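# Move wooden block from bench onto the cart floor

## Task

Pick the wooden block up from the bench and lay it flat on the cart's floor at the handle end, next to the profiles. Keep the drop flap open, and keep anything already achieved intact. At the finish both grippers must be empty and clear of the cart, the robot must touch nothing, and it must stand upright without tilting or having fallen.

## Robot and tools

ROBOT. A Rainbow Robotics RB-Y1: a two-wheel differential base with two rear casters, a folding torso (squat, shift, pitch, yaw), a head with pan and tilt, and two 7-joint arms with parallel grippers. Each wrist has a camera case that sticks out sideways and can collide. The base is 0.58 m wide, extends 0.10 m ahead of the drive axle and 0.57 m behind it, and sweeps a 0.58 m radius circle when spinning in place. It cannot move sideways. Each arm is rated for 3 kg.

FRAMES. All positions are in metres in the base frame: origin on the floor midway between the drive wheels, x forward, y left, z up. left_hand and right_hand are the point between the finger pads, 0.03 m behind the fingertips. The fingers point along the hand's -z and close along its x. base_odometry is the base frame at the scene's start, counted from wheel turns only, so slipping and contact turns corrupt it. Heading is in rad, positive to the left.

move. One action per call, plus optional "cameras" (list of head_camera, left_wrist_camera, right_wrist_camera, or "all"; [] for none) and "blocking" (true or omitted waits for rest; false returns in about 0.5 s while motion continues). Allowed combinations: base and/or joints, optionally with min_time_s or contact_limits; or target alone or with min_time_s; or contact_limits alone. A call with no action just reports state and images.
- base: one velocity command, not a position. {"x_m_s": forward speed m/s, "turn_rad_s": left turn rate rad/s, "for_s": seconds}. Nonzero magnitudes: x_m_s 0.005 to 1.5, turn_rad_s 0.02 to 1.509, for_s 0.1 to 5. Omitted speeds are 0. Distance is roughly speed times for_s; it accelerates at 0.4 m/s² (turns 0.5 rad/s²) and coasts to rest afterwards.
- joints: absolute targets by joint name, radians except grippers in metres of opening (0 to 0.1). Ranges: torso_squat_rad 0 to 1.2, torso_shift_rad -0.3 to 0.6, torso_pitch_rad -0.2 to 1.4 (positive bows forward), torso_yaw_rad -1.5 to 1.5 (positive left; lift both arms out 0.2 rad first), left_shoulder_roll_rad 0 to 3.141 and right_shoulder_roll_rad -3.141 to 0 (away from the body), shoulder pitch ±2.356 (negative swings forward/up), shoulder yaw ±2.094, elbow -2.617 to 0.01 (negative bends), forearm roll ±3.141, wrist pitch -1.57 to 1.919, hand roll ±2.705, head_pan_rad ±0.523, head_tilt_rad -0.35 to 1.57 (positive looks down). Torso combinations must also obey: squat+shift<=1.52; squat-shift+pitch<=1.57; shift+0.5pitch-0.4squat<=0.7; shift+0.3pitch-0.5squat<=0.39, else it stops partway as off_target.
- target: an absolute pose for one hand: side ("left"/"right"), x, y, z in metres in the base frame (-3 to 3), quat_wxyz in the same form the hand lines print. It is solved once into joint angles, so the hand travels on an arc; split long moves into short steps. Not allowed while another move is still running.
- min_time_s: 0.1 to 8, the minimum duration for arm, head and torso motions.
- contact_limits: per gripper (left_gripper_m, right_gripper_m) current limit in mA, 200 to 672.5; persists until changed.
To grip, command an opening at least 0.005 m narrower than the block; the gripper then reads off_target or done, both fine.

wait: seconds 0 to 10; returns early when earlier non-blocking moves come to rest. stop: brakes all running motion. zoom_image: camera plus region [x0, y0, x1, y1] in image pixels from the top-left, at most 504 by 504, on the newest image of that camera. read_manual: licence texts only. finished_scene: scene number; ends the scene irreversibly, so call nothing after it.

RESULTS. "move" reads done or the worst status. Hand statuses: reached (within 10 mm and 2 degrees), short (with the remaining error), refused (with reason; later calls in the same reply are skipped). joint_status words: done, off_target (resting away from target, maybe still pushing), contact_stop (torso hit something or cannot lift), time_out, limit_stop_at_<name> (self-collision guard or built-in limit), not_followed (arm command withheld by the collision check), torque_fault, limit_stop_at_motor_heat. An uncommanded stop also cancels the rest of that reply's calls. on_its_own lists things the robot did by itself. lidar_m: 12 distances in 30° sectors counterclockwise from straight ahead (4th left, 7th behind, 10th right), seen only at 0.23 m height; "-" means nothing. wheel_motors_off=1 means the wheels are disabled for about 2 s after stalling. motor_effort: wheel load in percent; high effort at rest suggests pushing on something. Joint and external torques, wrist force/torque (offset, uncalibrated) and motor temperatures hint at contact and load; MOTOR HOT appears at 65 °C, braking at 80 °C.

AVOID. Arms striking or squeezing each other (including fingers and camera cases); keep shoulder rolls about 0.5 rad outward when both arms are forward. Torque faults (elbow 33.8 N m, wrist joints 23.5 N m, shoulders 65.8 N m) freeze the robot for 10 s. Long pushing or outstretched holding overheats motors. Fast bending, quick stops while driving, or heavy loads held far forward can tip the robot; driving into furniture can stall wheels, twist the base or tip it if the upper body snags under a table edge. Do not drop the block or let it fall far, release it only when still and resting flat, and do not strike the bench, cart or flap hard. Finally open the grippers, lift away and back off so nothing is touched.

Each tool is called after "Emit:" by a JSON object that holds its "fn" and its "kwargs".

## Session

Emit:
{"fn": "move", "kwargs": {}}

Scene clock: 0.00 s.
Joint torques (N m): no reading
External joint torques (N m): no reading
Motor temperatures (°C): left_arm=[31 28 32 36 35 33 38] | right_arm=[34 31 32 30 36 36 34]
Wrist force (N): no reading
Wrist torque (N m): no reading
Wrist force, peak (N): no reading
base_odometry: x=+0.000 y=+0.000 heading=+0.000
lidar_m: 0.65 0.68 1.56 4.82 1.63 1.14 1.08 1.13 1.47 3.50 0.97 0.70
base_status: not commanded
joint_positions: torso_squat_rad=+0.350 torso_shift_rad=+0.000 torso_pitch_rad=+0.000 torso_yaw_rad=+0.000 left_shoulder_pitch_rad=+0.049 left_shoulder_roll_rad=+0.015 left_shoulder_yaw_rad=+0.041 left_elbow_rad=-0.149 left_forearm_roll_rad=+0.010 left_wrist_pitch_rad=-0.019 left_hand_roll_rad=+0.045 left_gripper_m=+0.099 right_shoulder_pitch_rad=-0.033 right_shoulder_roll_rad=-0.038 right_shoulder_yaw_rad=+0.024 right_elbow_rad=-0.125 right_forearm_roll_rad=-0.047 right_wrist_pitch_rad=+0.032 right_hand_roll_rad=-0.022 right_gripper_m=+0.099 head_pan_rad=+0.000 head_tilt_rad=+0.400
joint_status: not commanded
wheel_motors_off: 0
motor_effort: left_wheel=+0 right_wheel=+0
chest: x=-0.2280 y=+0.0001 z=+1.2475 quat_wxyz=(+1.000, +0.000, +0.000, +0.000) (m; base frame)
left_hand: x=-0.1861 y=+0.2354 z=+0.5638 quat_wxyz=(+0.997, +0.009, -0.062, +0.055) (m; base frame)
right_hand: x=-0.1506 y=-0.2464 z=+0.5666 quat_wxyz=(+0.998, -0.015, -0.063, -0.016) (m; base frame)
pictures: head_camera, left_wrist_camera, right_wrist_camera

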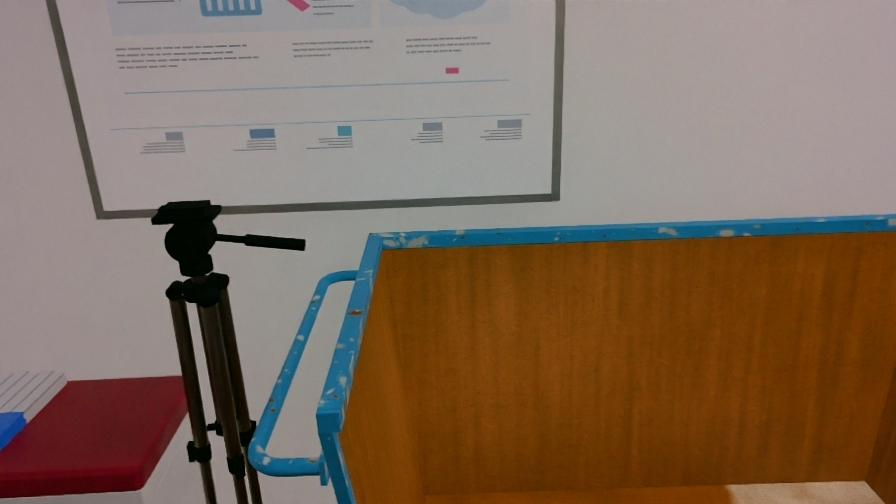

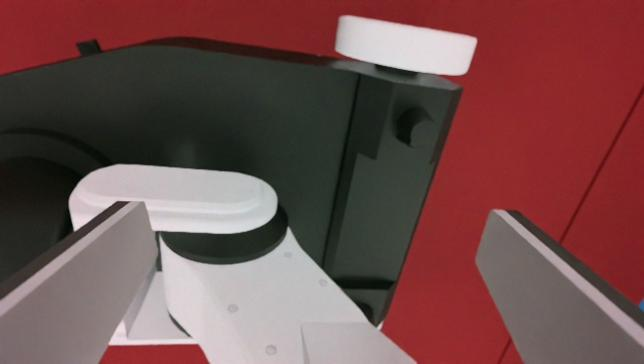

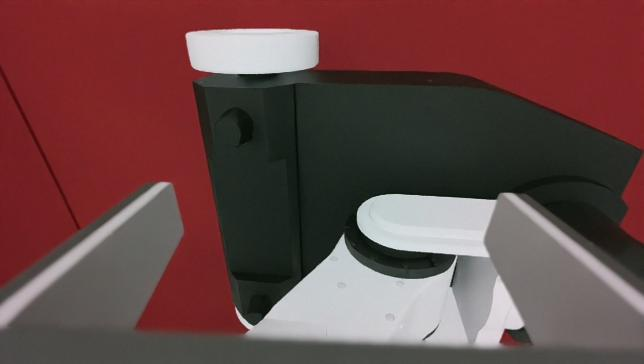

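Emit:
{"fn": "move", "kwargs": {"joints": {"head_tilt_rad":0.9,"head_pan_rad":-0.5}, "cameras": ["head_camera"]}}

Emit:
{"fn": "move", "kwargs": {"joints": {"head_tilt_rad":0.6,"head_pan_rad":0.5}, "cameras": ["head_camera"]}}

Scene clock: 2.57 s.
Joint torques (N m): left_arm=[-0.77 -0.34 0.59 0.13 -0.08 -0.66 -0.01] | right_arm=[-2.05 -0.87 -0.71 -0.05 -0.02 -0.18 0.04]
External joint torques (N m): left_arm=[-0.15 -1 0.54 0.11 -0.08 -0.31 -0.01] | right_arm=[0.21 0.62 -0.66 0.26 -0.06 0.11 0.03]
Wrist force (N): left_arm=[-0.2 1.4 -8.4] | right_arm=[-2.0 1.2 -4.8]
Wrist torque (N m): left_arm=[-0.30 0.07 0.08] | right_arm=[-0.12 -0.09 -0.09]
Wrist force, peak (N): left_arm=[-0.2 1.9 -8.4] | right_arm=[-2.1 1.2 -5.5]
move: done
base_odometry: x=+0.000 y=+0.000 heading=+0.000
lidar_m: 0.65 0.68 1.55 4.82 1.62 1.14 1.08 1.12 1.47 3.52 0.99 0.70
base_status: not commanded
joint_positions: torso_squat_rad=+0.350 torso_shift_rad=+0.000 torso_pitch_rad=+0.000 torso_yaw_rad=+0.000 left_shoulder_pitch_rad=+0.049 left_shoulder_roll_rad=+0.015 left_shoulder_yaw_rad=+0.041 left_elbow_rad=-0.149 left_forearm_roll_rad=+0.010 left_wrist_pitch_rad=-0.019 left_hand_roll_rad=+0.045 left_gripper_m=+0.099 right_shoulder_pitch_rad=-0.033 right_shoulder_roll_rad=-0.038 right_shoulder_yaw_rad=+0.024 right_elbow_rad=-0.125 right_forearm_roll_rad=-0.047 right_wrist_pitch_rad=+0.032 right_hand_roll_rad=-0.022 right_gripper_m=+0.099 head_pan_rad=-0.500 head_tilt_rad=+0.900
joint_status: all done
wheel_motors_off: 0
motor_effort: left_wheel=+0(1) right_wheel=-1(2)
chest: x=-0.2280 y=+0.0001 z=+1.2475 quat_wxyz=(+1.000, +0.000, +0.000, +0.000) (m; base frame)
left_hand: x=-0.1861 y=+0.2354 z=+0.5638 quat_wxyz=(+0.997, +0.009, -0.062, +0.055) (m; base frame)
right_hand: x=-0.1506 y=-0.2464 z=+0.5666 quat_wxyz=(+0.998, -0.015, -0.063, -0.016) (m; base frame)
pictures: head_camera
camera_calibration:
head_camera: T_world_to_cam=[[-0.485752, -0.873561, -0.0306041, -0.056654], [-0.642614, 0.380627, -0.664959, 0.881732], [0.592531, -0.303338, -0.746253, 1.14748], [0, 0, 0, 1]] pos_world=[-0.140826, -0.0370267, 1.44089]

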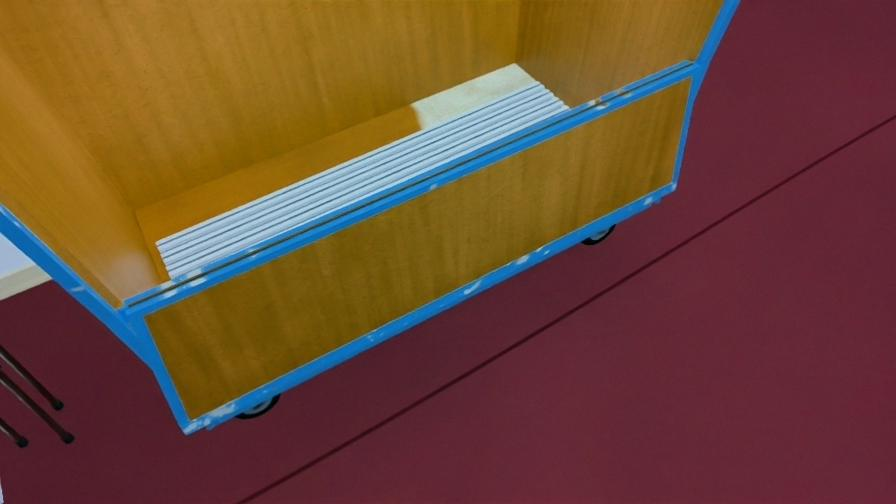

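Scene clock: 3.90 s.
Joint torques (N m): left_arm=[-1.01 -0.16 0.87 0.05 -0.01 -0.64 -0.02] | right_arm=[-2.04 -0.85 -0.53 0.05 -0.19 -0.28 -0.06]
External joint torques (N m): left_arm=[-0.38 -0.83 0.83 0.04 -0.01 -0.29 -0.01] | right_arm=[0.22 0.64 -0.49 0.36 -0.23 0.01 -0.06]
Wrist force (N): left_arm=[0.5 1.1 -7.9] | right_arm=[-1.7 0.7 -5.2]
Wrist torque (N m): left_arm=[-0.28 0.21 0.09] | right_arm=[-0.03 -0.03 -0.10]
Wrist force, peak (N): left_arm=[0.0 1.7 -8.5] | right_arm=[-1.6 1.5 -5.6]
move: done
base_odometry: x=+0.000 y=+0.000 heading=+0.000
lidar_m: 0.65 0.67 1.55 4.85 1.62 1.14 1.08 1.13 1.48 3.51 1.00 0.69
base_status: not commanded
joint_positions: torso_squat_rad=+0.350 torso_shift_rad=+0.000 torso_pitch_rad=+0.000 torso_yaw_rad=+0.000 left_shoulder_pitch_rad=+0.049 left_shoulder_roll_rad=+0.015 left_shoulder_yaw_rad=+0.041 left_elbow_rad=-0.149 left_forearm_roll_rad=+0.010 left_wrist_pitch_rad=-0.019 left_hand_roll_rad=+0.045 left_gripper_m=+0.099 right_shoulder_pitch_rad=-0.033 right_shoulder_roll_rad=-0.038 right_shoulder_yaw_rad=+0.024 right_elbow_rad=-0.125 right_forearm_roll_rad=-0.047 right_wrist_pitch_rad=+0.032 right_hand_roll_rad=-0.022 right_gripper_m=+0.099 head_pan_rad=+0.500 head_tilt_rad=+0.600
joint_status: all done
wheel_motors_off: 0
motor_effort: left_wheel=+1(1) right_wheel=-2(2)
chest: x=-0.2280 y=+0.0001 z=+1.2475 quat_wxyz=(+1.000, +0.000, +0.000, +0.000) (m; base frame)
left_hand: x=-0.1861 y=+0.2354 z=+0.5638 quat_wxyz=(+0.997, +0.009, -0.062, +0.055) (m; base frame)
right_hand: x=-0.1506 y=-0.2464 z=+0.5666 quat_wxyz=(+0.998, -0.015, -0.063, -0.016) (m; base frame)
pictures: head_camera
camera_calibration:
head_camera: T_world_to_cam=[[0.480738, -0.8763, -0.0314544, 0.143773], [-0.465929, -0.224891, -0.855765, 1.19442], [0.742833, 0.426055, -0.516407, 0.845606], [0, 0, 0, 1]] pos_world=[-0.140746, 0.0343293, 1.46335]

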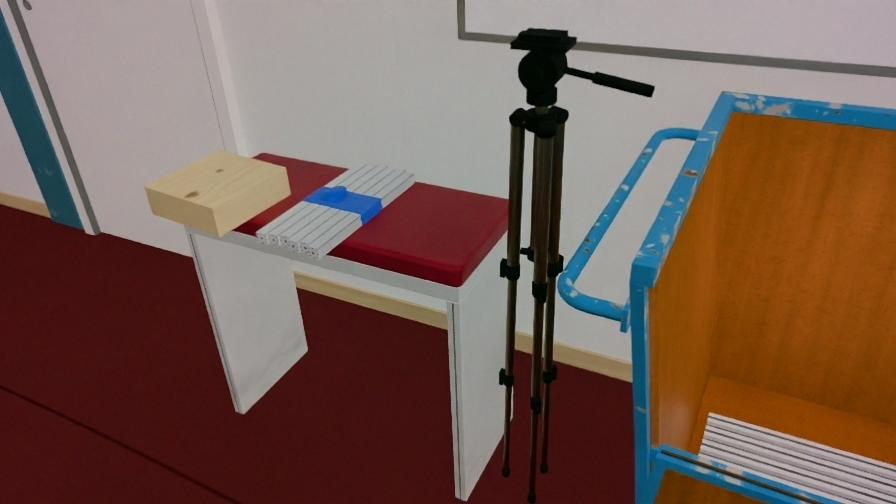

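Emit:
{"fn": "zoom_image", "kwargs": {"camera": "head_camera", "region": [120, 120, 420, 290]}}

Emit:
{"fn": "move", "kwargs": {"joints": {"head_tilt_rad":0.85,"head_pan_rad":0.0,"torso_squat_rad":0}, "cameras": ["head_camera"]}}

Scaled by 1.680 from the camera's 896x504 image, which has a finer 1280x720 frame.

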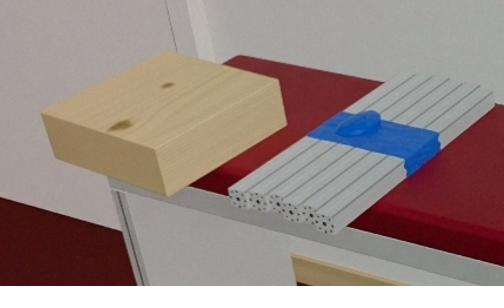

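Scene clock: 14.20 s.
Joint torques (N m): left_arm=[-0.73 -0.36 0.78 -0.02 -0.03 -0.6 -0.06] | right_arm=[-1.91 -0.86 -0.78 -0.02 -0.08 -0.22 0.01]
External joint torques (N m): left_arm=[-0.1 -1.03 0.73 -0.04 -0.03 -0.25 -0.05] | right_arm=[0.34 0.64 -0.73 0.29 -0.12 0.07 0.01]
Wrist force (N): left_arm=[0.0 0.9 -7.2] | right_arm=[-1.4 1.6 -4.3]
Wrist torque (N m): left_arm=[-0.28 0.17 0.05] | right_arm=[-0.15 -0.02 -0.09]
Wrist force, peak (N): left_arm=[0.3 1.8 -8.5] | right_arm=[-2.0 1.0 -5.6]
move: done
base_odometry: x=+0.000 y=+0.000 heading=+0.000
lidar_m: 0.64 0.68 1.56 4.83 1.63 1.15 1.08 1.12 1.47 3.51 0.98 0.69
base_status: not commanded
joint_positions: torso_squat_rad=+0.000 torso_shift_rad=+0.000 torso_pitch_rad=+0.000 torso_yaw_rad=+0.000 left_shoulder_pitch_rad=+0.049 left_shoulder_roll_rad=+0.015 left_shoulder_yaw_rad=+0.041 left_elbow_rad=-0.149 left_forearm_roll_rad=+0.010 left_wrist_pitch_rad=-0.019 left_hand_roll_rad=+0.045 left_gripper_m=+0.099 right_shoulder_pitch_rad=-0.033 right_shoulder_roll_rad=-0.038 right_shoulder_yaw_rad=+0.024 right_elbow_rad=-0.125 right_forearm_roll_rad=-0.047 right_wrist_pitch_rad=+0.032 right_hand_roll_rad=-0.022 right_gripper_m=+0.099 head_pan_rad=+0.000 head_tilt_rad=+0.850
joint_status: all done
wheel_motors_off: 0
motor_effort: left_wheel=+1(1) right_wheel=-1(3)
chest: x=-0.2279 y=+0.0001 z=+1.2899 quat_wxyz=(+1.000, +0.000, +0.000, +0.000) (m; base frame)
left_hand: x=-0.1862 y=+0.2354 z=+0.6063 quat_wxyz=(+0.997, +0.009, -0.062, +0.055) (m; base frame)
right_hand: x=-0.1506 y=-0.2464 z=+0.6091 quat_wxyz=(+0.998, -0.015, -0.062, -0.016) (m; base frame)
pictures: head_camera
camera_calibration:
head_camera: T_world_to_cam=[[-0.00599111, -0.999504, -0.0309138, 0.0440389], [-0.712357, 0.0259616, -0.701337, 0.949958], [0.701791, 0.0178199, -0.71216, 1.15072], [0, 0, 0, 1]] pos_world=[-0.130593, -0.00115112, 1.4871]

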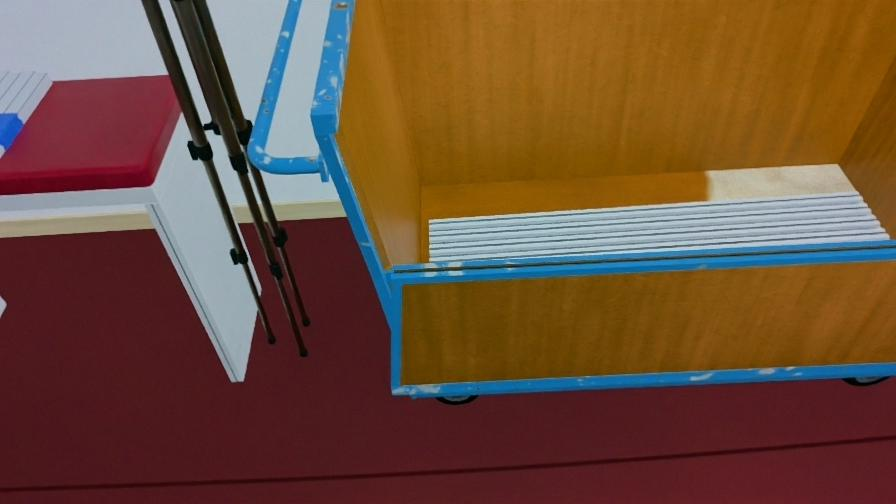

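Emit:
{"fn": "move", "kwargs": {"joints": {"head_tilt_rad":0.6,"head_pan_rad":0.0,"torso_pitch_rad":0.75}, "min_time_s": 3, "cameras": ["head_camera"]}}

Scene clock: 20.87 s.
Joint torques (N m): left_arm=[16.17 -0.02 0.91 7.67 -0.09 0.82 0.07] | right_arm=[17.54 -0.21 -0.77 7.59 -0.22 1.26 -0.11]
External joint torques (N m): left_arm=[-2.15 -0.82 0.71 0.3 -0.09 -0.26 0.04] | right_arm=[0.81 0.69 -0.48 0.88 -0.09 0.19 -0.08]
Wrist force (N): left_arm=[4.5 0.4 -6.5] | right_arm=[2.7 1.3 -4.5]
Wrist torque (N m): left_arm=[-0.17 0.38 0.08] | right_arm=[-0.06 0.20 -0.08]
Wrist force, peak (N): left_arm=[3.8 1.3 -7.6] | right_arm=[-2.3 1.5 -5.4]
move: done
base_odometry: x=+0.000 y=+0.000 heading=+0.000
lidar_m: 0.65 0.67 1.55 4.82 1.62 1.13 1.07 1.12 1.48 3.53 0.98 0.69
base_status: not commanded
joint_positions: torso_squat_rad=+0.000 torso_shift_rad=+0.000 torso_pitch_rad=+0.750 torso_yaw_rad=+0.000 left_shoulder_pitch_rad=+0.049 left_shoulder_roll_rad=+0.015 left_shoulder_yaw_rad=+0.041 left_elbow_rad=-0.149 left_forearm_roll_rad=+0.010 left_wrist_pitch_rad=-0.019 left_hand_roll_rad=+0.045 left_gripper_m=+0.099 right_shoulder_pitch_rad=-0.033 right_shoulder_roll_rad=-0.038 right_shoulder_yaw_rad=+0.024 right_elbow_rad=-0.125 right_forearm_roll_rad=-0.047 right_wrist_pitch_rad=+0.032 right_hand_roll_rad=-0.022 right_gripper_m=+0.099 head_pan_rad=+0.000 head_tilt_rad=+0.600
joint_status: all done
wheel_motors_off: 0
motor_effort: left_wheel=+0(2) right_wheel=+2(3)
chest: x=-0.0171 y=+0.0001 z=+1.2069 quat_wxyz=(+0.931, +0.000, +0.366, +0.000) (m; base frame)
left_hand: x=-0.4525 y=+0.2354 z=+0.6782 quat_wxyz=(+0.950, +0.028, +0.308, +0.048) (m; base frame)
right_hand: x=-0.4245 y=-0.2464 z=+0.6559 quat_wxyz=(+0.951, -0.020, +0.307, -0.010) (m; base frame)
pictures: head_camera
camera_calibration:
head_camera: T_world_to_cam=[[-0.020171, -0.999502, -0.0242855, 0.0343487], [-0.961365, 0.0260599, -0.274042, 0.548516], [0.274538, 0.0178196, -0.961411, 1.19465], [0, 0, 0, 1]] pos_world=[0.200039, -0.00125083, 1.2997]

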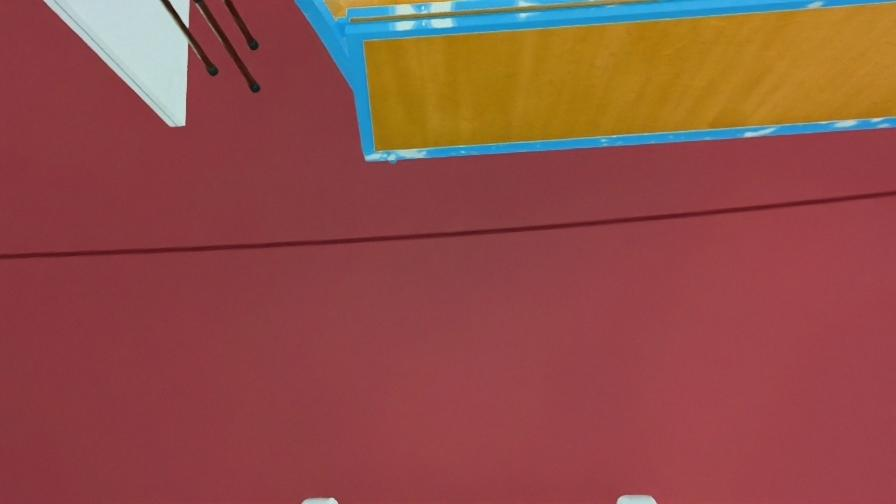

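Emit:
{"fn": "move", "kwargs": {"joints": {"head_tilt_rad":0.1,"head_pan_rad":-0.2,"torso_pitch_rad":1.0}, "min_time_s": 2, "cameras": ["head_camera"]}}

Emit:
{"fn": "zoom_image", "kwargs": {"camera": "head_camera", "region": [200, 0, 700, 281]}}

Scene clock: 23.90 s.
Joint torques (N m): left_arm=[20.34 -0.05 1.22 9.64 -0.06 1.32 0.11] | right_arm=[21.62 0.04 -0.83 9.55 -0.23 1.49 -0.03]
External joint torques (N m): left_arm=[-2.5 -0.79 0.98 0.55 -0.05 -0.14 0.07] | right_arm=[0.15 0.61 -0.48 1.16 -0.05 0.07 0]
Wrist force (N): left_arm=[6.3 0.5 -6.2] | right_arm=[3.8 0.9 -2.8]
Wrist torque (N m): left_arm=[-0.20 0.53 0.01] | right_arm=[-0.03 0.26 -0.06]
Wrist force, peak (N): left_arm=[6.3 0.5 -6.2] | right_arm=[4.0 0.7 -3.5]
move: done
base_odometry: x=+0.000 y=+0.000 heading=+0.000
lidar_m: 0.65 0.67 1.56 4.84 1.63 1.12 1.07 1.12 1.46 3.50 0.98 0.68
base_status: not commanded
joint_positions: torso_squat_rad=+0.000 torso_shift_rad=+0.000 torso_pitch_rad=+1.000 torso_yaw_rad=+0.000 left_shoulder_pitch_rad=+0.049 left_shoulder_roll_rad=+0.015 left_shoulder_yaw_rad=+0.041 left_elbow_rad=-0.149 left_forearm_roll_rad=+0.010 left_wrist_pitch_rad=-0.019 left_hand_roll_rad=+0.045 left_gripper_m=+0.099 right_shoulder_pitch_rad=-0.033 right_shoulder_roll_rad=-0.038 right_shoulder_yaw_rad=+0.024 right_elbow_rad=-0.125 right_forearm_roll_rad=-0.047 right_wrist_pitch_rad=+0.032 right_hand_roll_rad=-0.022 right_gripper_m=+0.099 head_pan_rad=-0.200 head_tilt_rad=+0.100
joint_status: all done
wheel_motors_off: 0
motor_effort: left_wheel=-1(1) right_wheel=-1(2)
chest: x=+0.0324 y=+0.0001 z=+1.1477 quat_wxyz=(+0.878, +0.000, +0.479, +0.000) (m; base frame)
left_hand: x=-0.5203 y=+0.2354 z=+0.7431 quat_wxyz=(+0.904, +0.034, +0.424, +0.044) (m; base frame)
right_hand: x=-0.4987 y=-0.2464 z=+0.7146 quat_wxyz=(+0.906, -0.021, +0.423, -0.007) (m; base frame)
pictures: head_camera
camera_calibration:
head_camera: T_world_to_cam=[[-0.120934, -0.982898, 0.138878, -0.146955], [-0.860405, 0.0340186, -0.508473, 0.863652], [0.495053, -0.180983, -0.849805, 0.891362], [0, 0, 0, 1]] pos_world=[0.284047, -0.0125009, 1.21704]

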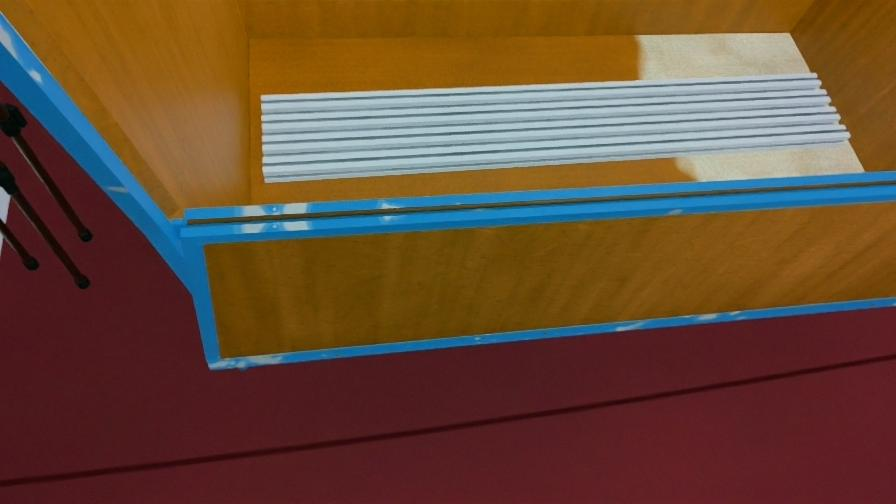

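Scaled by 1.008 from the camera's 896x504 image, which has a finer 1280x720 frame.

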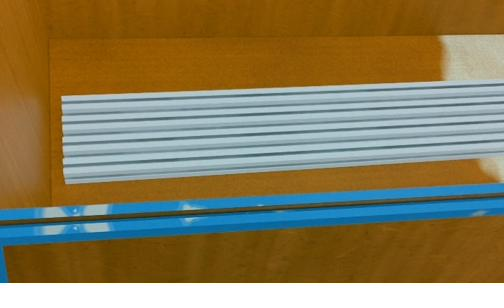

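Emit:
{"fn": "move", "kwargs": {"joints": {"head_tilt_rad":0.6,"head_pan_rad":0,"torso_pitch_rad":0.0,"torso_squat_rad":0.3}, "min_time_s": 3}}

Emit:
{"fn": "move", "kwargs": {"base": {"turn_rad_s":0.8,"for_s":1.963}, "cameras": ["head_camera"]}}

Emit:
{"fn": "move", "kwargs": {"base": {"x_m_s":0.4,"for_s":3.75}}}

Emit:
{"fn": "move", "kwargs": {"base": {"turn_rad_s":-0.8,"for_s":1.963}, "cameras": ["head_camera"]}}

Scene clock: 62.50 s.
Joint torques (N m): left_arm=[-0.86 -0.33 0.51 0.2 -0.02 -0.53 0.02] | right_arm=[-2.22 -0.99 -0.35 0.33 -0.13 -0.23 -0.04]
External joint torques (N m): left_arm=[-0.23 -0.99 0.47 0.19 -0.03 -0.18 0.02] | right_arm=[0.03 0.5 -0.3 0.64 -0.17 0.07 -0.05]
Wrist force (N): left_arm=[0.1 1.3 -7.1] | right_arm=[-1.4 1.3 -4.8]
Wrist torque (N m): left_arm=[-0.34 0.15 0.11] | right_arm=[-0.12 -0.04 -0.08]
Wrist force, peak (N): left_arm=[6.4 0.1 -6.2] | right_arm=[-0.8 1.3 -5.6]
move: done
base_odometry: x=+0.000 y=+0.000 heading=+0.000
lidar_m: 0.65 0.68 1.55 4.81 1.64 1.11 1.08 1.12 1.49 3.51 0.98 0.68
base_status: not commanded
joint_positions: torso_squat_rad=+0.300 torso_shift_rad=+0.000 torso_pitch_rad=+0.000 torso_yaw_rad=+0.000 left_shoulder_pitch_rad=+0.049 left_shoulder_roll_rad=+0.015 left_shoulder_yaw_rad=+0.041 left_elbow_rad=-0.149 left_forearm_roll_rad=+0.010 left_wrist_pitch_rad=-0.019 left_hand_roll_rad=+0.045 left_gripper_m=+0.099 right_shoulder_pitch_rad=-0.033 right_shoulder_roll_rad=-0.038 right_shoulder_yaw_rad=+0.024 right_elbow_rad=-0.125 right_forearm_roll_rad=-0.047 right_wrist_pitch_rad=+0.032 right_hand_roll_rad=-0.022 right_gripper_m=+0.099 head_pan_rad=+0.000 head_tilt_rad=+0.600
joint_status: all done
wheel_motors_off: 0
motor_effort: left_wheel=+1(1) right_wheel=+0(2)
chest: x=-0.2280 y=+0.0001 z=+1.2587 quat_wxyz=(+1.000, +0.000, +0.000, +0.000) (m; base frame)
left_hand: x=-0.1862 y=+0.2354 z=+0.5750 quat_wxyz=(+0.997, +0.009, -0.062, +0.055) (m; base frame)
right_hand: x=-0.1505 y=-0.2464 z=+0.5778 quat_wxyz=(+0.998, -0.015, -0.063, -0.016) (m; base frame)
pictures: none

Scene clock: 66.40 s.
Joint torques (N m): left_arm=[-0.71 -0.52 0.62 0.03 0.03 -0.57 0.06] | right_arm=[-1.94 -0.7 -0.53 0.19 -0.1 -0.13 -0.06]
External joint torques (N m): left_arm=[-0.08 -1.19 0.57 0.02 0.02 -0.22 0.07] | right_arm=[0.31 0.78 -0.48 0.5 -0.14 0.16 -0.07]
Wrist force (N): left_arm=[0.2 1.3 -6.8] | right_arm=[-1.7 1.4 -4.9]
Wrist torque (N m): left_arm=[-0.33 0.15 0.11] | right_arm=[-0.14 -0.04 -0.08]
Wrist force, peak (N): left_arm=[0.3 2.2 -8.2] | right_arm=[-2.4 1.2 -5.4]
move: done
base_odometry: x=+0.000 y=+0.000 heading=+1.573
lidar_m: 5.03 1.60 1.14 1.06 1.09 1.47 3.65 0.98 0.71 0.67 1.03 1.56
base_status: done (sent for 1.97 of 1.97 s)
joint_positions: torso_squat_rad=+0.300 torso_shift_rad=+0.000 torso_pitch_rad=+0.000 torso_yaw_rad=+0.000 left_shoulder_pitch_rad=+0.049 left_shoulder_roll_rad=+0.015 left_shoulder_yaw_rad=+0.041 left_elbow_rad=-0.149 left_forearm_roll_rad=+0.010 left_wrist_pitch_rad=-0.019 left_hand_roll_rad=+0.045 left_gripper_m=+0.099 right_shoulder_pitch_rad=-0.033 right_shoulder_roll_rad=-0.038 right_shoulder_yaw_rad=+0.024 right_elbow_rad=-0.125 right_forearm_roll_rad=-0.047 right_wrist_pitch_rad=+0.032 right_hand_roll_rad=-0.022 right_gripper_m=+0.099 head_pan_rad=+0.000 head_tilt_rad=+0.600
joint_status: not commanded
wheel_motors_off: 0
motor_effort: left_wheel=+6(40) right_wheel=+19(43)
chest: x=-0.2280 y=+0.0001 z=+1.2587 quat_wxyz=(+1.000, +0.000, +0.000, +0.000) (m; base frame)
left_hand: x=-0.1861 y=+0.2354 z=+0.5750 quat_wxyz=(+0.997, +0.009, -0.062, +0.055) (m; base frame)
right_hand: x=-0.1505 y=-0.2464 z=+0.5778 quat_wxyz=(+0.998, -0.015, -0.063, -0.016) (m; base frame)
pictures: head_camera
camera_calibration:
head_camera: T_world_to_cam=[[0.00179291, -0.999501, -0.0315207, 0.0454659], [-0.516618, 0.0260628, -0.855819, 1.19358], [0.856214, 0.0178186, -0.516314, 0.874711], [0, 0, 0, 1]] pos_world=[-0.132398, -0.00125082, 1.47455]

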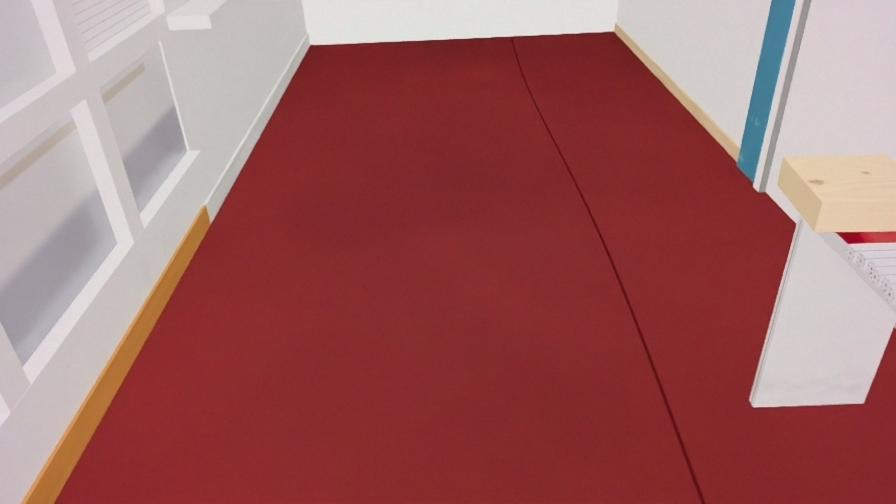

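Scene clock: 71.53 s.
Joint torques (N m): left_arm=[-0.3 -0.09 0.66 0.17 -0.12 -0.59 -0.1] | right_arm=[-2.17 -0.61 -0.42 0.28 -0.01 -0.16 0.02]
External joint torques (N m): left_arm=[0.33 -0.75 0.61 0.15 -0.12 -0.24 -0.09] | right_arm=[0.08 0.88 -0.37 0.59 -0.05 0.13 0.01]
Wrist force (N): left_arm=[-0.1 1.0 -7.2] | right_arm=[-1.5 1.2 -4.2]
Wrist torque (N m): left_arm=[-0.26 0.13 0.09] | right_arm=[-0.12 -0.02 -0.09]
Wrist force, peak (N): left_arm=[-0.3 2.0 -8.4] | right_arm=[-2.1 1.2 -5.5]
move: done
base_odometry: x=-0.004 y=+1.507 heading=+1.574
lidar_m: 4.11 1.70 1.19 1.12 1.17 1.57 2.69 1.24 1.28 0.84 1.45 1.90
base_status: done (sent for 3.77 of 3.77 s)
joint_positions: torso_squat_rad=+0.300 torso_shift_rad=+0.000 torso_pitch_rad=+0.000 torso_yaw_rad=+0.000 left_shoulder_pitch_rad=+0.049 left_shoulder_roll_rad=+0.015 left_shoulder_yaw_rad=+0.041 left_elbow_rad=-0.149 left_forearm_roll_rad=+0.010 left_wrist_pitch_rad=-0.019 left_hand_roll_rad=+0.045 left_gripper_m=+0.099 right_shoulder_pitch_rad=-0.033 right_shoulder_roll_rad=-0.038 right_shoulder_yaw_rad=+0.024 right_elbow_rad=-0.125 right_forearm_roll_rad=-0.047 right_wrist_pitch_rad=+0.032 right_hand_roll_rad=-0.022 right_gripper_m=+0.099 head_pan_rad=+0.000 head_tilt_rad=+0.600
joint_status: not commanded
wheel_motors_off: 0
motor_effort: left_wheel=+17(48) right_wheel=-14(48)
chest: x=-0.2280 y=+0.0001 z=+1.2587 quat_wxyz=(+1.000, +0.000, +0.000, +0.000) (m; base frame)
left_hand: x=-0.1861 y=+0.2354 z=+0.5750 quat_wxyz=(+0.997, +0.009, -0.062, +0.055) (m; base frame)
right_hand: x=-0.1505 y=-0.2464 z=+0.5778 quat_wxyz=(+0.998, -0.015, -0.063, -0.016) (m; base frame)
pictures: none

Scene clock: 75.43 s.
Joint torques (N m): left_arm=[-0.87 -0.29 0.85 0.04 -0.03 -0.6 0.03] | right_arm=[-1.79 -0.82 -0.6 -0.03 -0.03 -0.28 -0.05]
External joint torques (N m): left_arm=[-0.24 -0.95 0.81 0.02 -0.03 -0.25 0.04] | right_arm=[0.47 0.68 -0.55 0.28 -0.07 0.01 -0.05]
Wrist force (N): left_arm=[-0.3 1.0 -8.2] | right_arm=[-1.9 0.9 -4.8]
Wrist torque (N m): left_arm=[-0.24 0.08 0.07] | right_arm=[-0.06 -0.12 -0.07]
Wrist force, peak (N): left_arm=[-0.1 1.4 -8.3] | right_arm=[-1.2 1.0 -5.5]
move: done
base_odometry: x=-0.004 y=+1.506 heading=+0.001
lidar_m: 0.83 1.45 1.90 4.11 1.72 1.20 1.14 1.18 1.55 3.70 1.23 1.23
base_status: done (sent for 1.97 of 1.97 s)
joint_positions: torso_squat_rad=+0.300 torso_shift_rad=+0.000 torso_pitch_rad=+0.000 torso_yaw_rad=+0.000 left_shoulder_pitch_rad=+0.049 left_shoulder_roll_rad=+0.015 left_shoulder_yaw_rad=+0.041 left_elbow_rad=-0.149 left_forearm_roll_rad=+0.010 left_wrist_pitch_rad=-0.019 left_hand_roll_rad=+0.045 left_gripper_m=+0.099 right_shoulder_pitch_rad=-0.033 right_shoulder_roll_rad=-0.038 right_shoulder_yaw_rad=+0.024 right_elbow_rad=-0.125 right_forearm_roll_rad=-0.047 right_wrist_pitch_rad=+0.032 right_hand_roll_rad=-0.022 right_gripper_m=+0.099 head_pan_rad=+0.000 head_tilt_rad=+0.600
joint_status: not commanded
wheel_motors_off: 0
motor_effort: left_wheel=+22(46) right_wheel=+6(53)
chest: x=-0.2280 y=+0.0001 z=+1.2587 quat_wxyz=(+1.000, +0.000, +0.000, +0.000) (m; base frame)
left_hand: x=-0.1861 y=+0.2354 z=+0.5750 quat_wxyz=(+0.997, +0.009, -0.062, +0.055) (m; base frame)
right_hand: x=-0.1505 y=-0.2464 z=+0.5778 quat_wxyz=(+0.998, -0.015, -0.063, -0.016) (m; base frame)
pictures: head_camera
camera_calibration:
head_camera: T_world_to_cam=[[0.00179291, -0.999501, -0.0315207, 0.0454659], [-0.516618, 0.0260628, -0.855819, 1.19358], [0.856214, 0.0178186, -0.516314, 0.874711], [0, 0, 0, 1]] pos_world=[-0.132398, -0.00125082, 1.47455]

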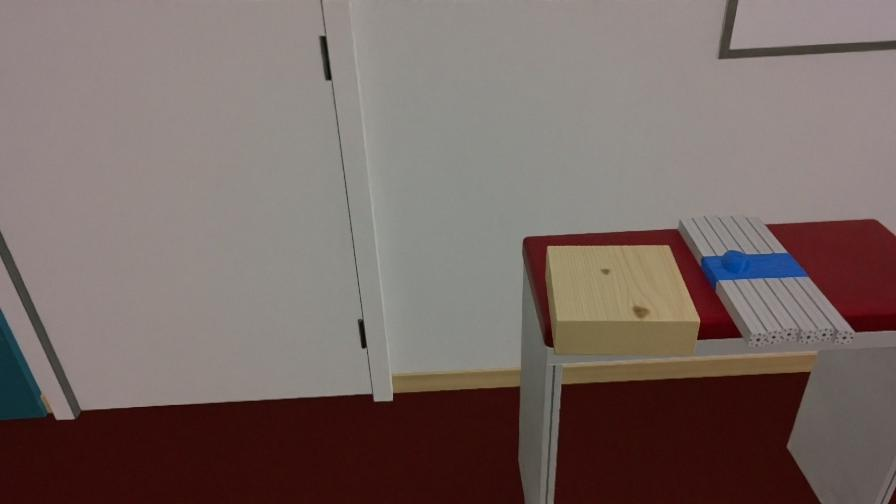

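Emit:
{"fn": "move", "kwargs": {"base": {"x_m_s":0.2,"for_s":1.65}, "joints": {"torso_squat_rad":0.8,"torso_pitch_rad":0.5,"head_tilt_rad":0.3,"head_pan_rad":-0.3}, "min_time_s": 3, "cameras": ["head_camera"]}}

Emit:
{"fn": "zoom_image", "kwargs": {"camera": "head_camera", "region": [300, 100, 800, 381]}}

Scene clock: 91.87 s.
Joint torques (N m): left_arm=[11.26 0.11 1.21 5.48 -0.03 0.36 -0.08] | right_arm=[11.46 -0.56 -0.67 5.37 -0.27 0.83 -0.03]
External joint torques (N m): left_arm=[-1.4 -0.69 1.05 0.29 -0.03 -0.27 -0.1] | right_arm=[0.51 0.62 -0.45 0.77 -0.19 0.18 -0.01]
Wrist force (N): left_arm=[3.0 1.0 -6.8] | right_arm=[1.1 1.1 -5.0]
Wrist torque (N m): left_arm=[-0.29 0.31 0.07] | right_arm=[-0.07 0.07 -0.09]
Wrist force, peak (N): left_arm=[0.4 1.2 -8.7] | right_arm=[-2.0 1.3 -5.4]
move: done
base_odometry: x=+0.329 y=+1.507 heading=+0.001
lidar_m: 0.51 1.07 1.46 3.56 2.22 1.55 1.46 1.52 2.01 1.36 1.01 0.50
base_status: done (sent for 1.67 of 1.67 s)
joint_positions: torso_squat_rad=+0.800 torso_shift_rad=+0.000 torso_pitch_rad=+0.500 torso_yaw_rad=+0.000 left_shoulder_pitch_rad=+0.049 left_shoulder_roll_rad=+0.015 left_shoulder_yaw_rad=+0.041 left_elbow_rad=-0.149 left_forearm_roll_rad=+0.010 left_wrist_pitch_rad=-0.019 left_hand_roll_rad=+0.045 left_gripper_m=+0.099 right_shoulder_pitch_rad=-0.033 right_shoulder_roll_rad=-0.038 right_shoulder_yaw_rad=+0.024 right_elbow_rad=-0.125 right_forearm_roll_rad=-0.047 right_wrist_pitch_rad=+0.032 right_hand_roll_rad=-0.022 right_gripper_m=+0.099 head_pan_rad=-0.300 head_tilt_rad=+0.300
joint_status: all done
wheel_motors_off: 0
motor_effort: left_wheel=-10(50) right_wheel=+10(47)
chest: x=-0.0797 y=+0.0001 z=+1.0398 quat_wxyz=(+0.969, +0.000, +0.247, +0.000) (m; base frame)
left_hand: x=-0.3707 y=+0.2354 z=+0.4197 quat_wxyz=(+0.981, +0.022, +0.187, +0.051) (m; base frame)
right_hand: x=-0.3381 y=-0.2464 z=+0.4051 quat_wxyz=(+0.982, -0.019, +0.186, -0.012) (m; base frame)
pictures: head_camera
camera_calibration:
head_camera: T_world_to_cam=[[-0.264083, -0.958135, 0.110626, -0.124748], [-0.660215, 0.0959616, -0.744921, 0.972507], [0.703119, -0.269758, -0.657917, 0.712816], [0, 0, 0, 1]] pos_world=[0.107926, -0.0205607, 1.20721]

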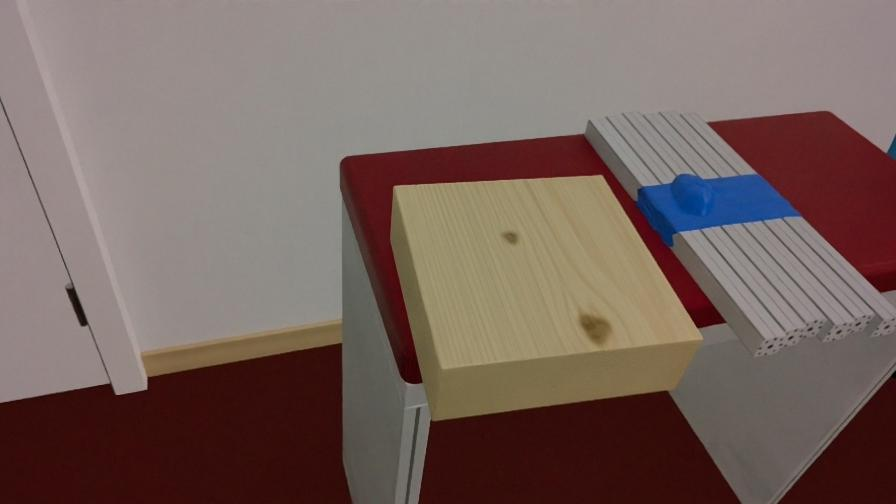

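Scaled by 1.008 from the camera's 896x504 image, which has a finer 1280x720 frame.

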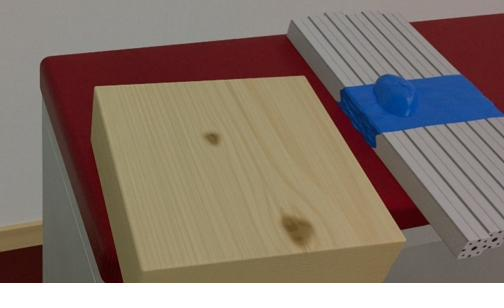

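Emit:
{"fn": "move", "kwargs": {"target": {"side":"right","x":0.22,"y":-0.27,"z":0.74,"quat_wxyz":[0.7069,-0.0177,-0.7069,-0.0177]}, "min_time_s": 2.5, "cameras": ["head_camera","right_wrist_camera"]}}

Emit:
{"fn": "move", "kwargs": {"target": {"side":"right","x":0.34,"y":-0.273,"z":0.733,"quat_wxyz":[0.7069,-0.0177,-0.7069,-0.0177]}, "min_time_s": 1.5, "cameras": ["head_camera","right_wrist_camera"]}}

Scene clock: 99.63 s.
Joint torques (N m): left_arm=[11.13 -0.31 0.77 5.45 -0.12 0.45 -0.05] | right_arm=[5.29 -2.8 -3.15 -9.44 -0.14 -1.96 -0.26]
External joint torques (N m): left_arm=[-1.53 -1.11 0.61 0.26 -0.11 -0.18 -0.07] | right_arm=[1.64 -0.78 -1.67 -1.13 -0.29 -0.06 -0.31]
Wrist force (N): left_arm=[2.7 0.7 -7.0] | right_arm=[-6.9 0.4 1.3]
Wrist torque (N m): left_arm=[-0.26 0.22 0.08] | right_arm=[-0.13 -0.35 0.05]
Wrist force, peak (N): left_arm=[3.6 0.8 -8.1] | right_arm=[-7.5 1.3 1.2]
move: done
base_odometry: x=+0.329 y=+1.507 heading=+0.001
lidar_m: 0.50 1.06 1.44 3.56 2.22 1.55 1.47 1.53 2.00 1.37 1.00 0.49
base_status: not commanded
joint_positions: torso_squat_rad=+0.800 torso_shift_rad=+0.000 torso_pitch_rad=+0.500 torso_yaw_rad=+0.000 left_shoulder_pitch_rad=+0.049 left_shoulder_roll_rad=+0.015 left_shoulder_yaw_rad=+0.041 left_elbow_rad=-0.149 left_forearm_roll_rad=+0.010 left_wrist_pitch_rad=-0.019 left_hand_roll_rad=+0.045 left_gripper_m=+0.099 right_shoulder_pitch_rad=+0.303 right_shoulder_roll_rad=-0.073 right_shoulder_yaw_rad=+0.017 right_elbow_rad=-1.832 right_forearm_roll_rad=-0.060 right_wrist_pitch_rad=-0.526 right_hand_roll_rad=-0.050 right_gripper_m=+0.099 head_pan_rad=-0.300 head_tilt_rad=+0.300
joint_status: all done
wheel_motors_off: 0
motor_effort: left_wheel=-9(10) right_wheel=+10(11)
chest: x=-0.0797 y=+0.0001 z=+1.0398 quat_wxyz=(+0.969, +0.000, +0.247, +0.000) (m; base frame)
left_hand: x=-0.3707 y=+0.2354 z=+0.4197 quat_wxyz=(+0.981, +0.022, +0.187, +0.051) (m; base frame)
right_hand: x=+0.2201 y=-0.2698 z=+0.7400 quat_wxyz=(+0.707, -0.017, -0.707, -0.018) (m; base frame)
right_hand_status: reached (checked arc, planned for 2.5 s): 0 mm and 0.1 deg off.
pictures: head_camera, right_wrist_camera
camera_calibration:
head_camera: T_world_to_cam=[[-0.264091, -0.958132, 0.110632, -0.124754], [-0.660163, 0.0959428, -0.744969, 0.972559], [0.703165, -0.269774, -0.657861, 0.712743], [0, 0, 0, 1]] pos_world=[0.107926, -0.0205608, 1.20721]
right_wrist_camera: T_world_to_cam=[[0.0257384, -0.0299267, -0.999221, 0.724449], [-0.463053, 0.885496, -0.0384482, 0.396325], [0.885957, 0.463682, 0.00893357, -0.00434072], [0, 0, 0, 1]] pos_world=[0.168719, -0.327251, 0.739162]

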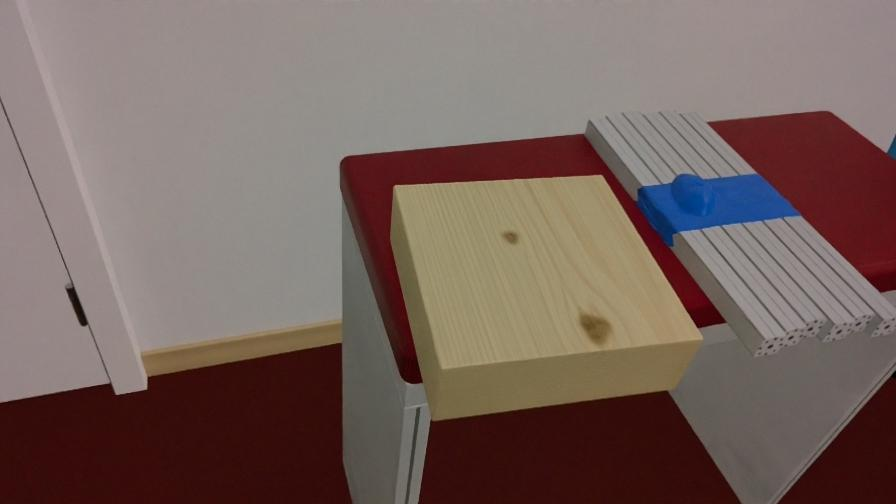

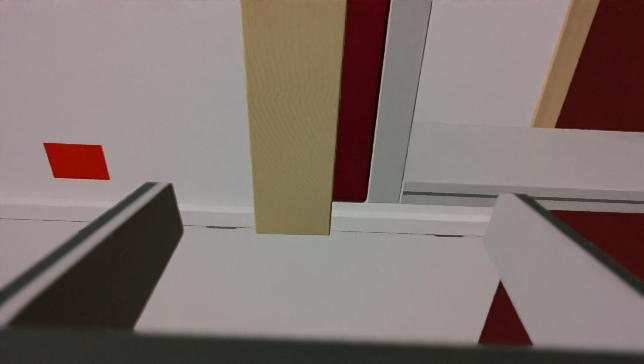

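Scene clock: 101.47 s.
Joint torques (N m): left_arm=[11.33 -0.32 0.67 5.54 0.01 0.47 -0.01] | right_arm=[-4.47 -3.37 -3.22 -9.62 -0.28 -2.02 0.31]
External joint torques (N m): left_arm=[-1.33 -1.12 0.52 0.35 0.01 -0.16 -0.03] | right_arm=[-1.72 -0.81 -1.88 -0.41 -0.49 -0.12 0.26]
Wrist force (N): left_arm=[2.8 0.9 -6.5] | right_arm=[-7.3 1.0 0.6]
Wrist torque (N m): left_arm=[-0.23 0.30 0.08] | right_arm=[-0.16 -0.40 -0.13]
Wrist force, peak (N): left_arm=[3.5 0.7 -8.0] | right_arm=[-7.8 0.6 0.8]
move: done
base_odometry: x=+0.329 y=+1.507 heading=+0.001
lidar_m: 0.49 1.06 1.46 3.56 2.23 1.55 1.47 1.53 2.00 1.37 1.02 0.50
base_status: not commanded
joint_positions: torso_squat_rad=+0.800 torso_shift_rad=+0.000 torso_pitch_rad=+0.500 torso_yaw_rad=+0.000 left_shoulder_pitch_rad=+0.049 left_shoulder_roll_rad=+0.015 left_shoulder_yaw_rad=+0.041 left_elbow_rad=-0.149 left_forearm_roll_rad=+0.010 left_wrist_pitch_rad=-0.019 left_hand_roll_rad=+0.045 left_gripper_m=+0.099 right_shoulder_pitch_rad=-0.092 right_shoulder_roll_rad=-0.083 right_shoulder_yaw_rad=-0.094 right_elbow_rad=-1.649 right_forearm_roll_rad=-0.080 right_wrist_pitch_rad=-0.326 right_hand_roll_rad=-0.024 right_gripper_m=+0.099 head_pan_rad=-0.300 head_tilt_rad=+0.300
joint_status: all done
wheel_motors_off: 0
motor_effort: left_wheel=-10(10) right_wheel=+10(11)
chest: x=-0.0797 y=+0.0001 z=+1.0398 quat_wxyz=(+0.969, +0.000, +0.247, +0.000) (m; base frame)
left_hand: x=-0.3707 y=+0.2354 z=+0.4197 quat_wxyz=(+0.981, +0.022, +0.187, +0.051) (m; base frame)
right_hand: x=+0.3393 y=-0.2729 z=+0.7335 quat_wxyz=(+0.708, -0.018, -0.706, -0.018) (m; base frame)
right_hand_status: reached (checked arc, planned for 1.5 s): 1 mm and 0.1 deg off.
pictures: head_camera, right_wrist_camera
camera_calibration:
head_camera: T_world_to_cam=[[-0.264091, -0.958132, 0.110632, -0.124754], [-0.660163, 0.0959428, -0.744969, 0.972559], [0.703165, -0.269774, -0.657861, 0.712743], [0, 0, 0, 1]] pos_world=[0.107926, -0.0205608, 1.20721]
right_wrist_camera: T_world_to_cam=[[0.0226289, -0.0298368, -0.999299, 0.715966], [-0.462475, 0.885863, -0.0369225, 0.452769], [0.886343, 0.462986, 0.0062473, -0.106861], [0, 0, 0, 1]] pos_world=[0.287908, -0.330254, 0.732848]

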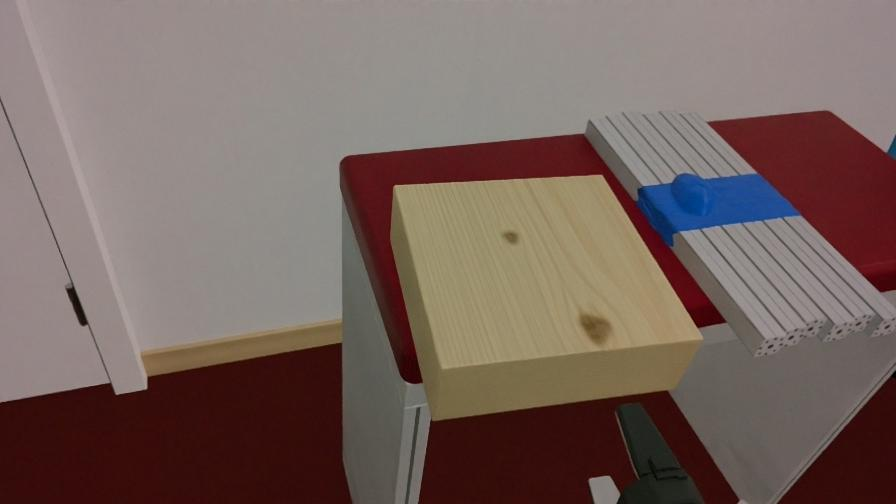

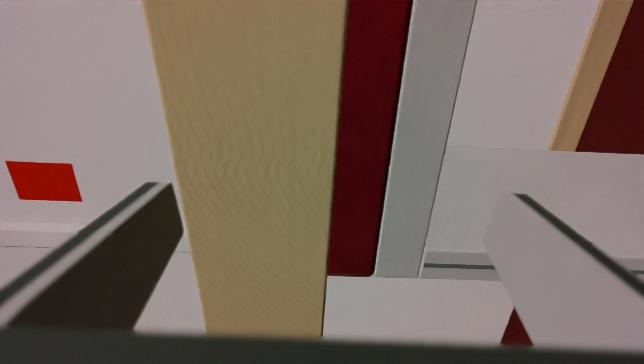

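Emit:
{"fn": "move", "kwargs": {"target": {"side":"right","x":0.365,"y":-0.25,"z":0.757,"quat_wxyz":[0.7069,-0.0177,-0.7069,-0.0177]}, "min_time_s": 1, "cameras": ["head_camera","right_wrist_camera"]}}

Scene clock: 109.07 s.
Joint torques (N m): left_arm=[11.03 0.04 0.97 5.5 -0.02 0.43 0] | right_arm=[-5.63 0.53 -3.01 -11.31 0.49 -1.86 0.19]
External joint torques (N m): left_arm=[-1.63 -0.76 0.81 0.31 -0.02 -0.2 -0.02] | right_arm=[-1.45 2.04 -2.45 -1.66 0.25 0.04 0.14]
Wrist force (N): left_arm=[2.9 1.0 -7.5] | right_arm=[-7.4 1.0 1.1]
Wrist torque (N m): left_arm=[-0.29 0.27 0.12] | right_arm=[-0.19 -0.41 -0.15]
Wrist force, peak (N): left_arm=[3.5 0.6 -8.2] | right_arm=[-8.1 0.8 1.1]
move: done
base_odometry: x=+0.329 y=+1.507 heading=+0.001
lidar_m: 0.51 1.08 1.46 3.56 2.23 1.56 1.47 1.53 2.01 1.37 1.02 0.50
base_status: not commanded
joint_positions: torso_squat_rad=+0.800 torso_shift_rad=+0.000 torso_pitch_rad=+0.500 torso_yaw_rad=+0.000 left_shoulder_pitch_rad=+0.049 left_shoulder_roll_rad=+0.015 left_shoulder_yaw_rad=+0.041 left_elbow_rad=-0.149 left_forearm_roll_rad=+0.010 left_wrist_pitch_rad=-0.019 left_hand_roll_rad=+0.045 left_gripper_m=+0.099 right_shoulder_pitch_rad=-0.149 right_shoulder_roll_rad=-0.023 right_shoulder_yaw_rad=-0.097 right_elbow_rad=-1.717 right_forearm_roll_rad=-0.061 right_wrist_pitch_rad=-0.210 right_hand_roll_rad=+0.026 right_gripper_m=+0.099 head_pan_rad=-0.300 head_tilt_rad=+0.300
joint_status: all done
wheel_motors_off: 0
motor_effort: left_wheel=-9(10) right_wheel=+9(11)
chest: x=-0.0797 y=+0.0001 z=+1.0398 quat_wxyz=(+0.969, +0.000, +0.247, +0.000) (m; base frame)
left_hand: x=-0.3707 y=+0.2354 z=+0.4197 quat_wxyz=(+0.981, +0.022, +0.187, +0.051) (m; base frame)
right_hand: x=+0.3648 y=-0.2499 z=+0.7568 quat_wxyz=(+0.707, -0.017, -0.707, -0.017) (m; base frame)
right_hand_status: reached (checked arc, planned for 1.0 s): 0 mm and 0.0 deg off.
pictures: head_camera, right_wrist_camera
camera_calibration:
head_camera: T_world_to_cam=[[-0.264091, -0.958132, 0.110632, -0.124754], [-0.660163, 0.0959428, -0.744969, 0.972559], [0.703165, -0.269774, -0.657861, 0.712743], [0, 0, 0, 1]] pos_world=[0.107926, -0.0205608, 1.20721]
right_wrist_camera: T_world_to_cam=[[0.0242358, -0.0302428, -0.999249, 0.738597], [-0.463512, 0.885274, -0.0380353, 0.446118], [0.885759, 0.464086, 0.00743745, -0.140596], [0, 0, 0, 1]] pos_world=[0.313415, -0.30735, 0.756056]

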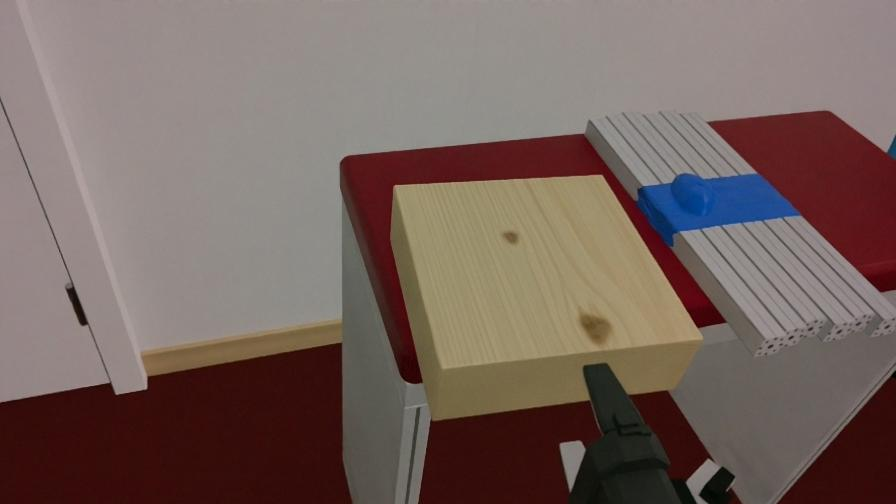

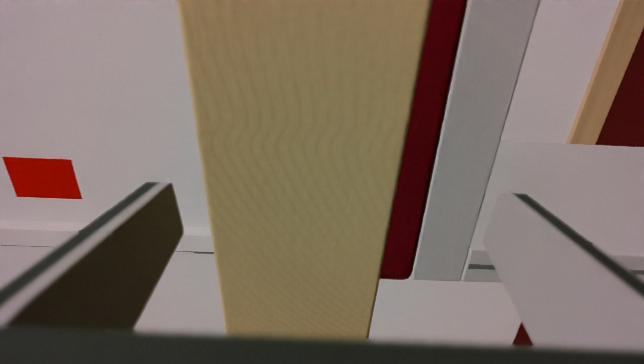

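Emit:
{"fn": "move", "kwargs": {"target": {"side":"right","x":0.385,"y":-0.235,"z":0.765,"quat_wxyz":[0.7069,-0.0177,-0.7069,-0.0177]}, "min_time_s": 1, "cameras": ["head_camera","right_wrist_camera"]}}

Scene clock: 112.53 s.
Joint torques (N m): left_arm=[10.97 0.13 0.89 5.49 -0.08 0.47 0.04] | right_arm=[-7.17 1.06 -0.24 -10.19 -0.23 -1.71 0.21]
External joint torques (N m): left_arm=[-1.69 -0.67 0.73 0.3 -0.08 -0.17 0.02] | right_arm=[-1.76 2.13 -0.1 -0.41 -0.5 0.18 0.16]
Wrist force (N): left_arm=[3.4 1.6 -7.4] | right_arm=[-7.4 0.5 0.9]
Wrist torque (N m): left_arm=[-0.32 0.33 0.06] | right_arm=[-0.15 -0.42 -0.14]
Wrist force, peak (N): left_arm=[3.4 1.2 -7.9] | right_arm=[-8.0 0.8 1.3]
move: done
base_odometry: x=+0.329 y=+1.507 heading=+0.001
lidar_m: 0.50 1.08 1.45 3.55 2.22 1.54 1.46 1.53 2.01 1.38 1.01 0.49
base_status: not commanded
joint_positions: torso_squat_rad=+0.800 torso_shift_rad=+0.000 torso_pitch_rad=+0.500 torso_yaw_rad=+0.000 left_shoulder_pitch_rad=+0.049 left_shoulder_roll_rad=+0.015 left_shoulder_yaw_rad=+0.041 left_elbow_rad=-0.149 left_forearm_roll_rad=+0.010 left_wrist_pitch_rad=-0.019 left_hand_roll_rad=+0.045 left_gripper_m=+0.099 right_shoulder_pitch_rad=-0.214 right_shoulder_roll_rad=+0.000 right_shoulder_yaw_rad=-0.097 right_elbow_rad=-1.706 right_forearm_roll_rad=-0.119 right_wrist_pitch_rad=-0.165 right_hand_roll_rad=+0.118 right_gripper_m=+0.099 head_pan_rad=-0.300 head_tilt_rad=+0.300
joint_status: all done
wheel_motors_off: 0
motor_effort: left_wheel=-9(10) right_wheel=+11(12)
chest: x=-0.0797 y=+0.0001 z=+1.0398 quat_wxyz=(+0.969, +0.000, +0.247, +0.000) (m; base frame)
left_hand: x=-0.3707 y=+0.2354 z=+0.4197 quat_wxyz=(+0.981, +0.022, +0.187, +0.051) (m; base frame)
right_hand: x=+0.3848 y=-0.2354 z=+0.7649 quat_wxyz=(+0.707, -0.016, -0.707, -0.016) (m; base frame)
right_hand_status: reached (checked arc, planned for 1.0 s): 0 mm and 0.3 deg off.
pictures: head_camera, right_wrist_camera
camera_calibration:
head_camera: T_world_to_cam=[[-0.264091, -0.958132, 0.110632, -0.124754], [-0.660163, 0.0959428, -0.744969, 0.972559], [0.703165, -0.269774, -0.657861, 0.712743], [0, 0, 0, 1]] pos_world=[0.107926, -0.0205608, 1.20721]
right_wrist_camera: T_world_to_cam=[[0.0249587, -0.0303897, -0.999226, 0.74623], [-0.467557, 0.883122, -0.0385372, 0.44435], [0.88361, 0.468157, 0.00783265, -0.163633], [0, 0, 0, 1]] pos_world=[0.333722, -0.293132, 0.764058]

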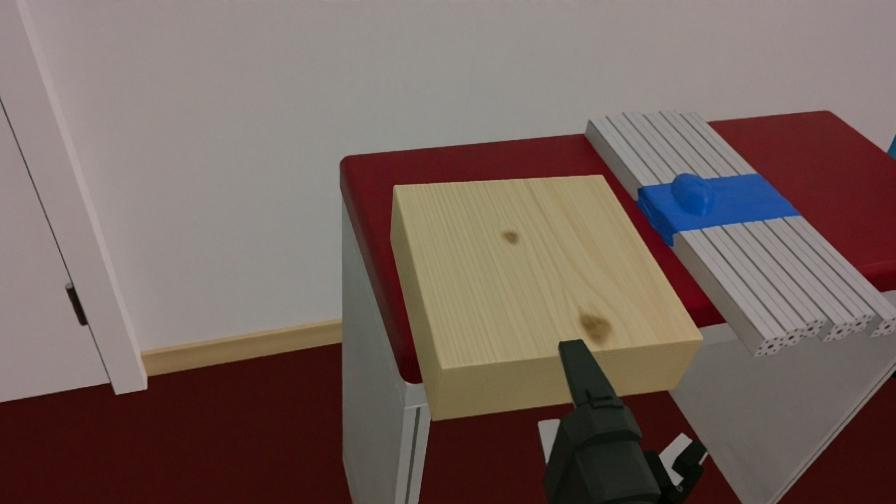

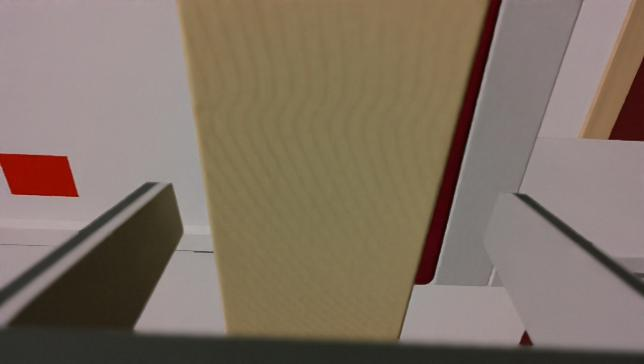

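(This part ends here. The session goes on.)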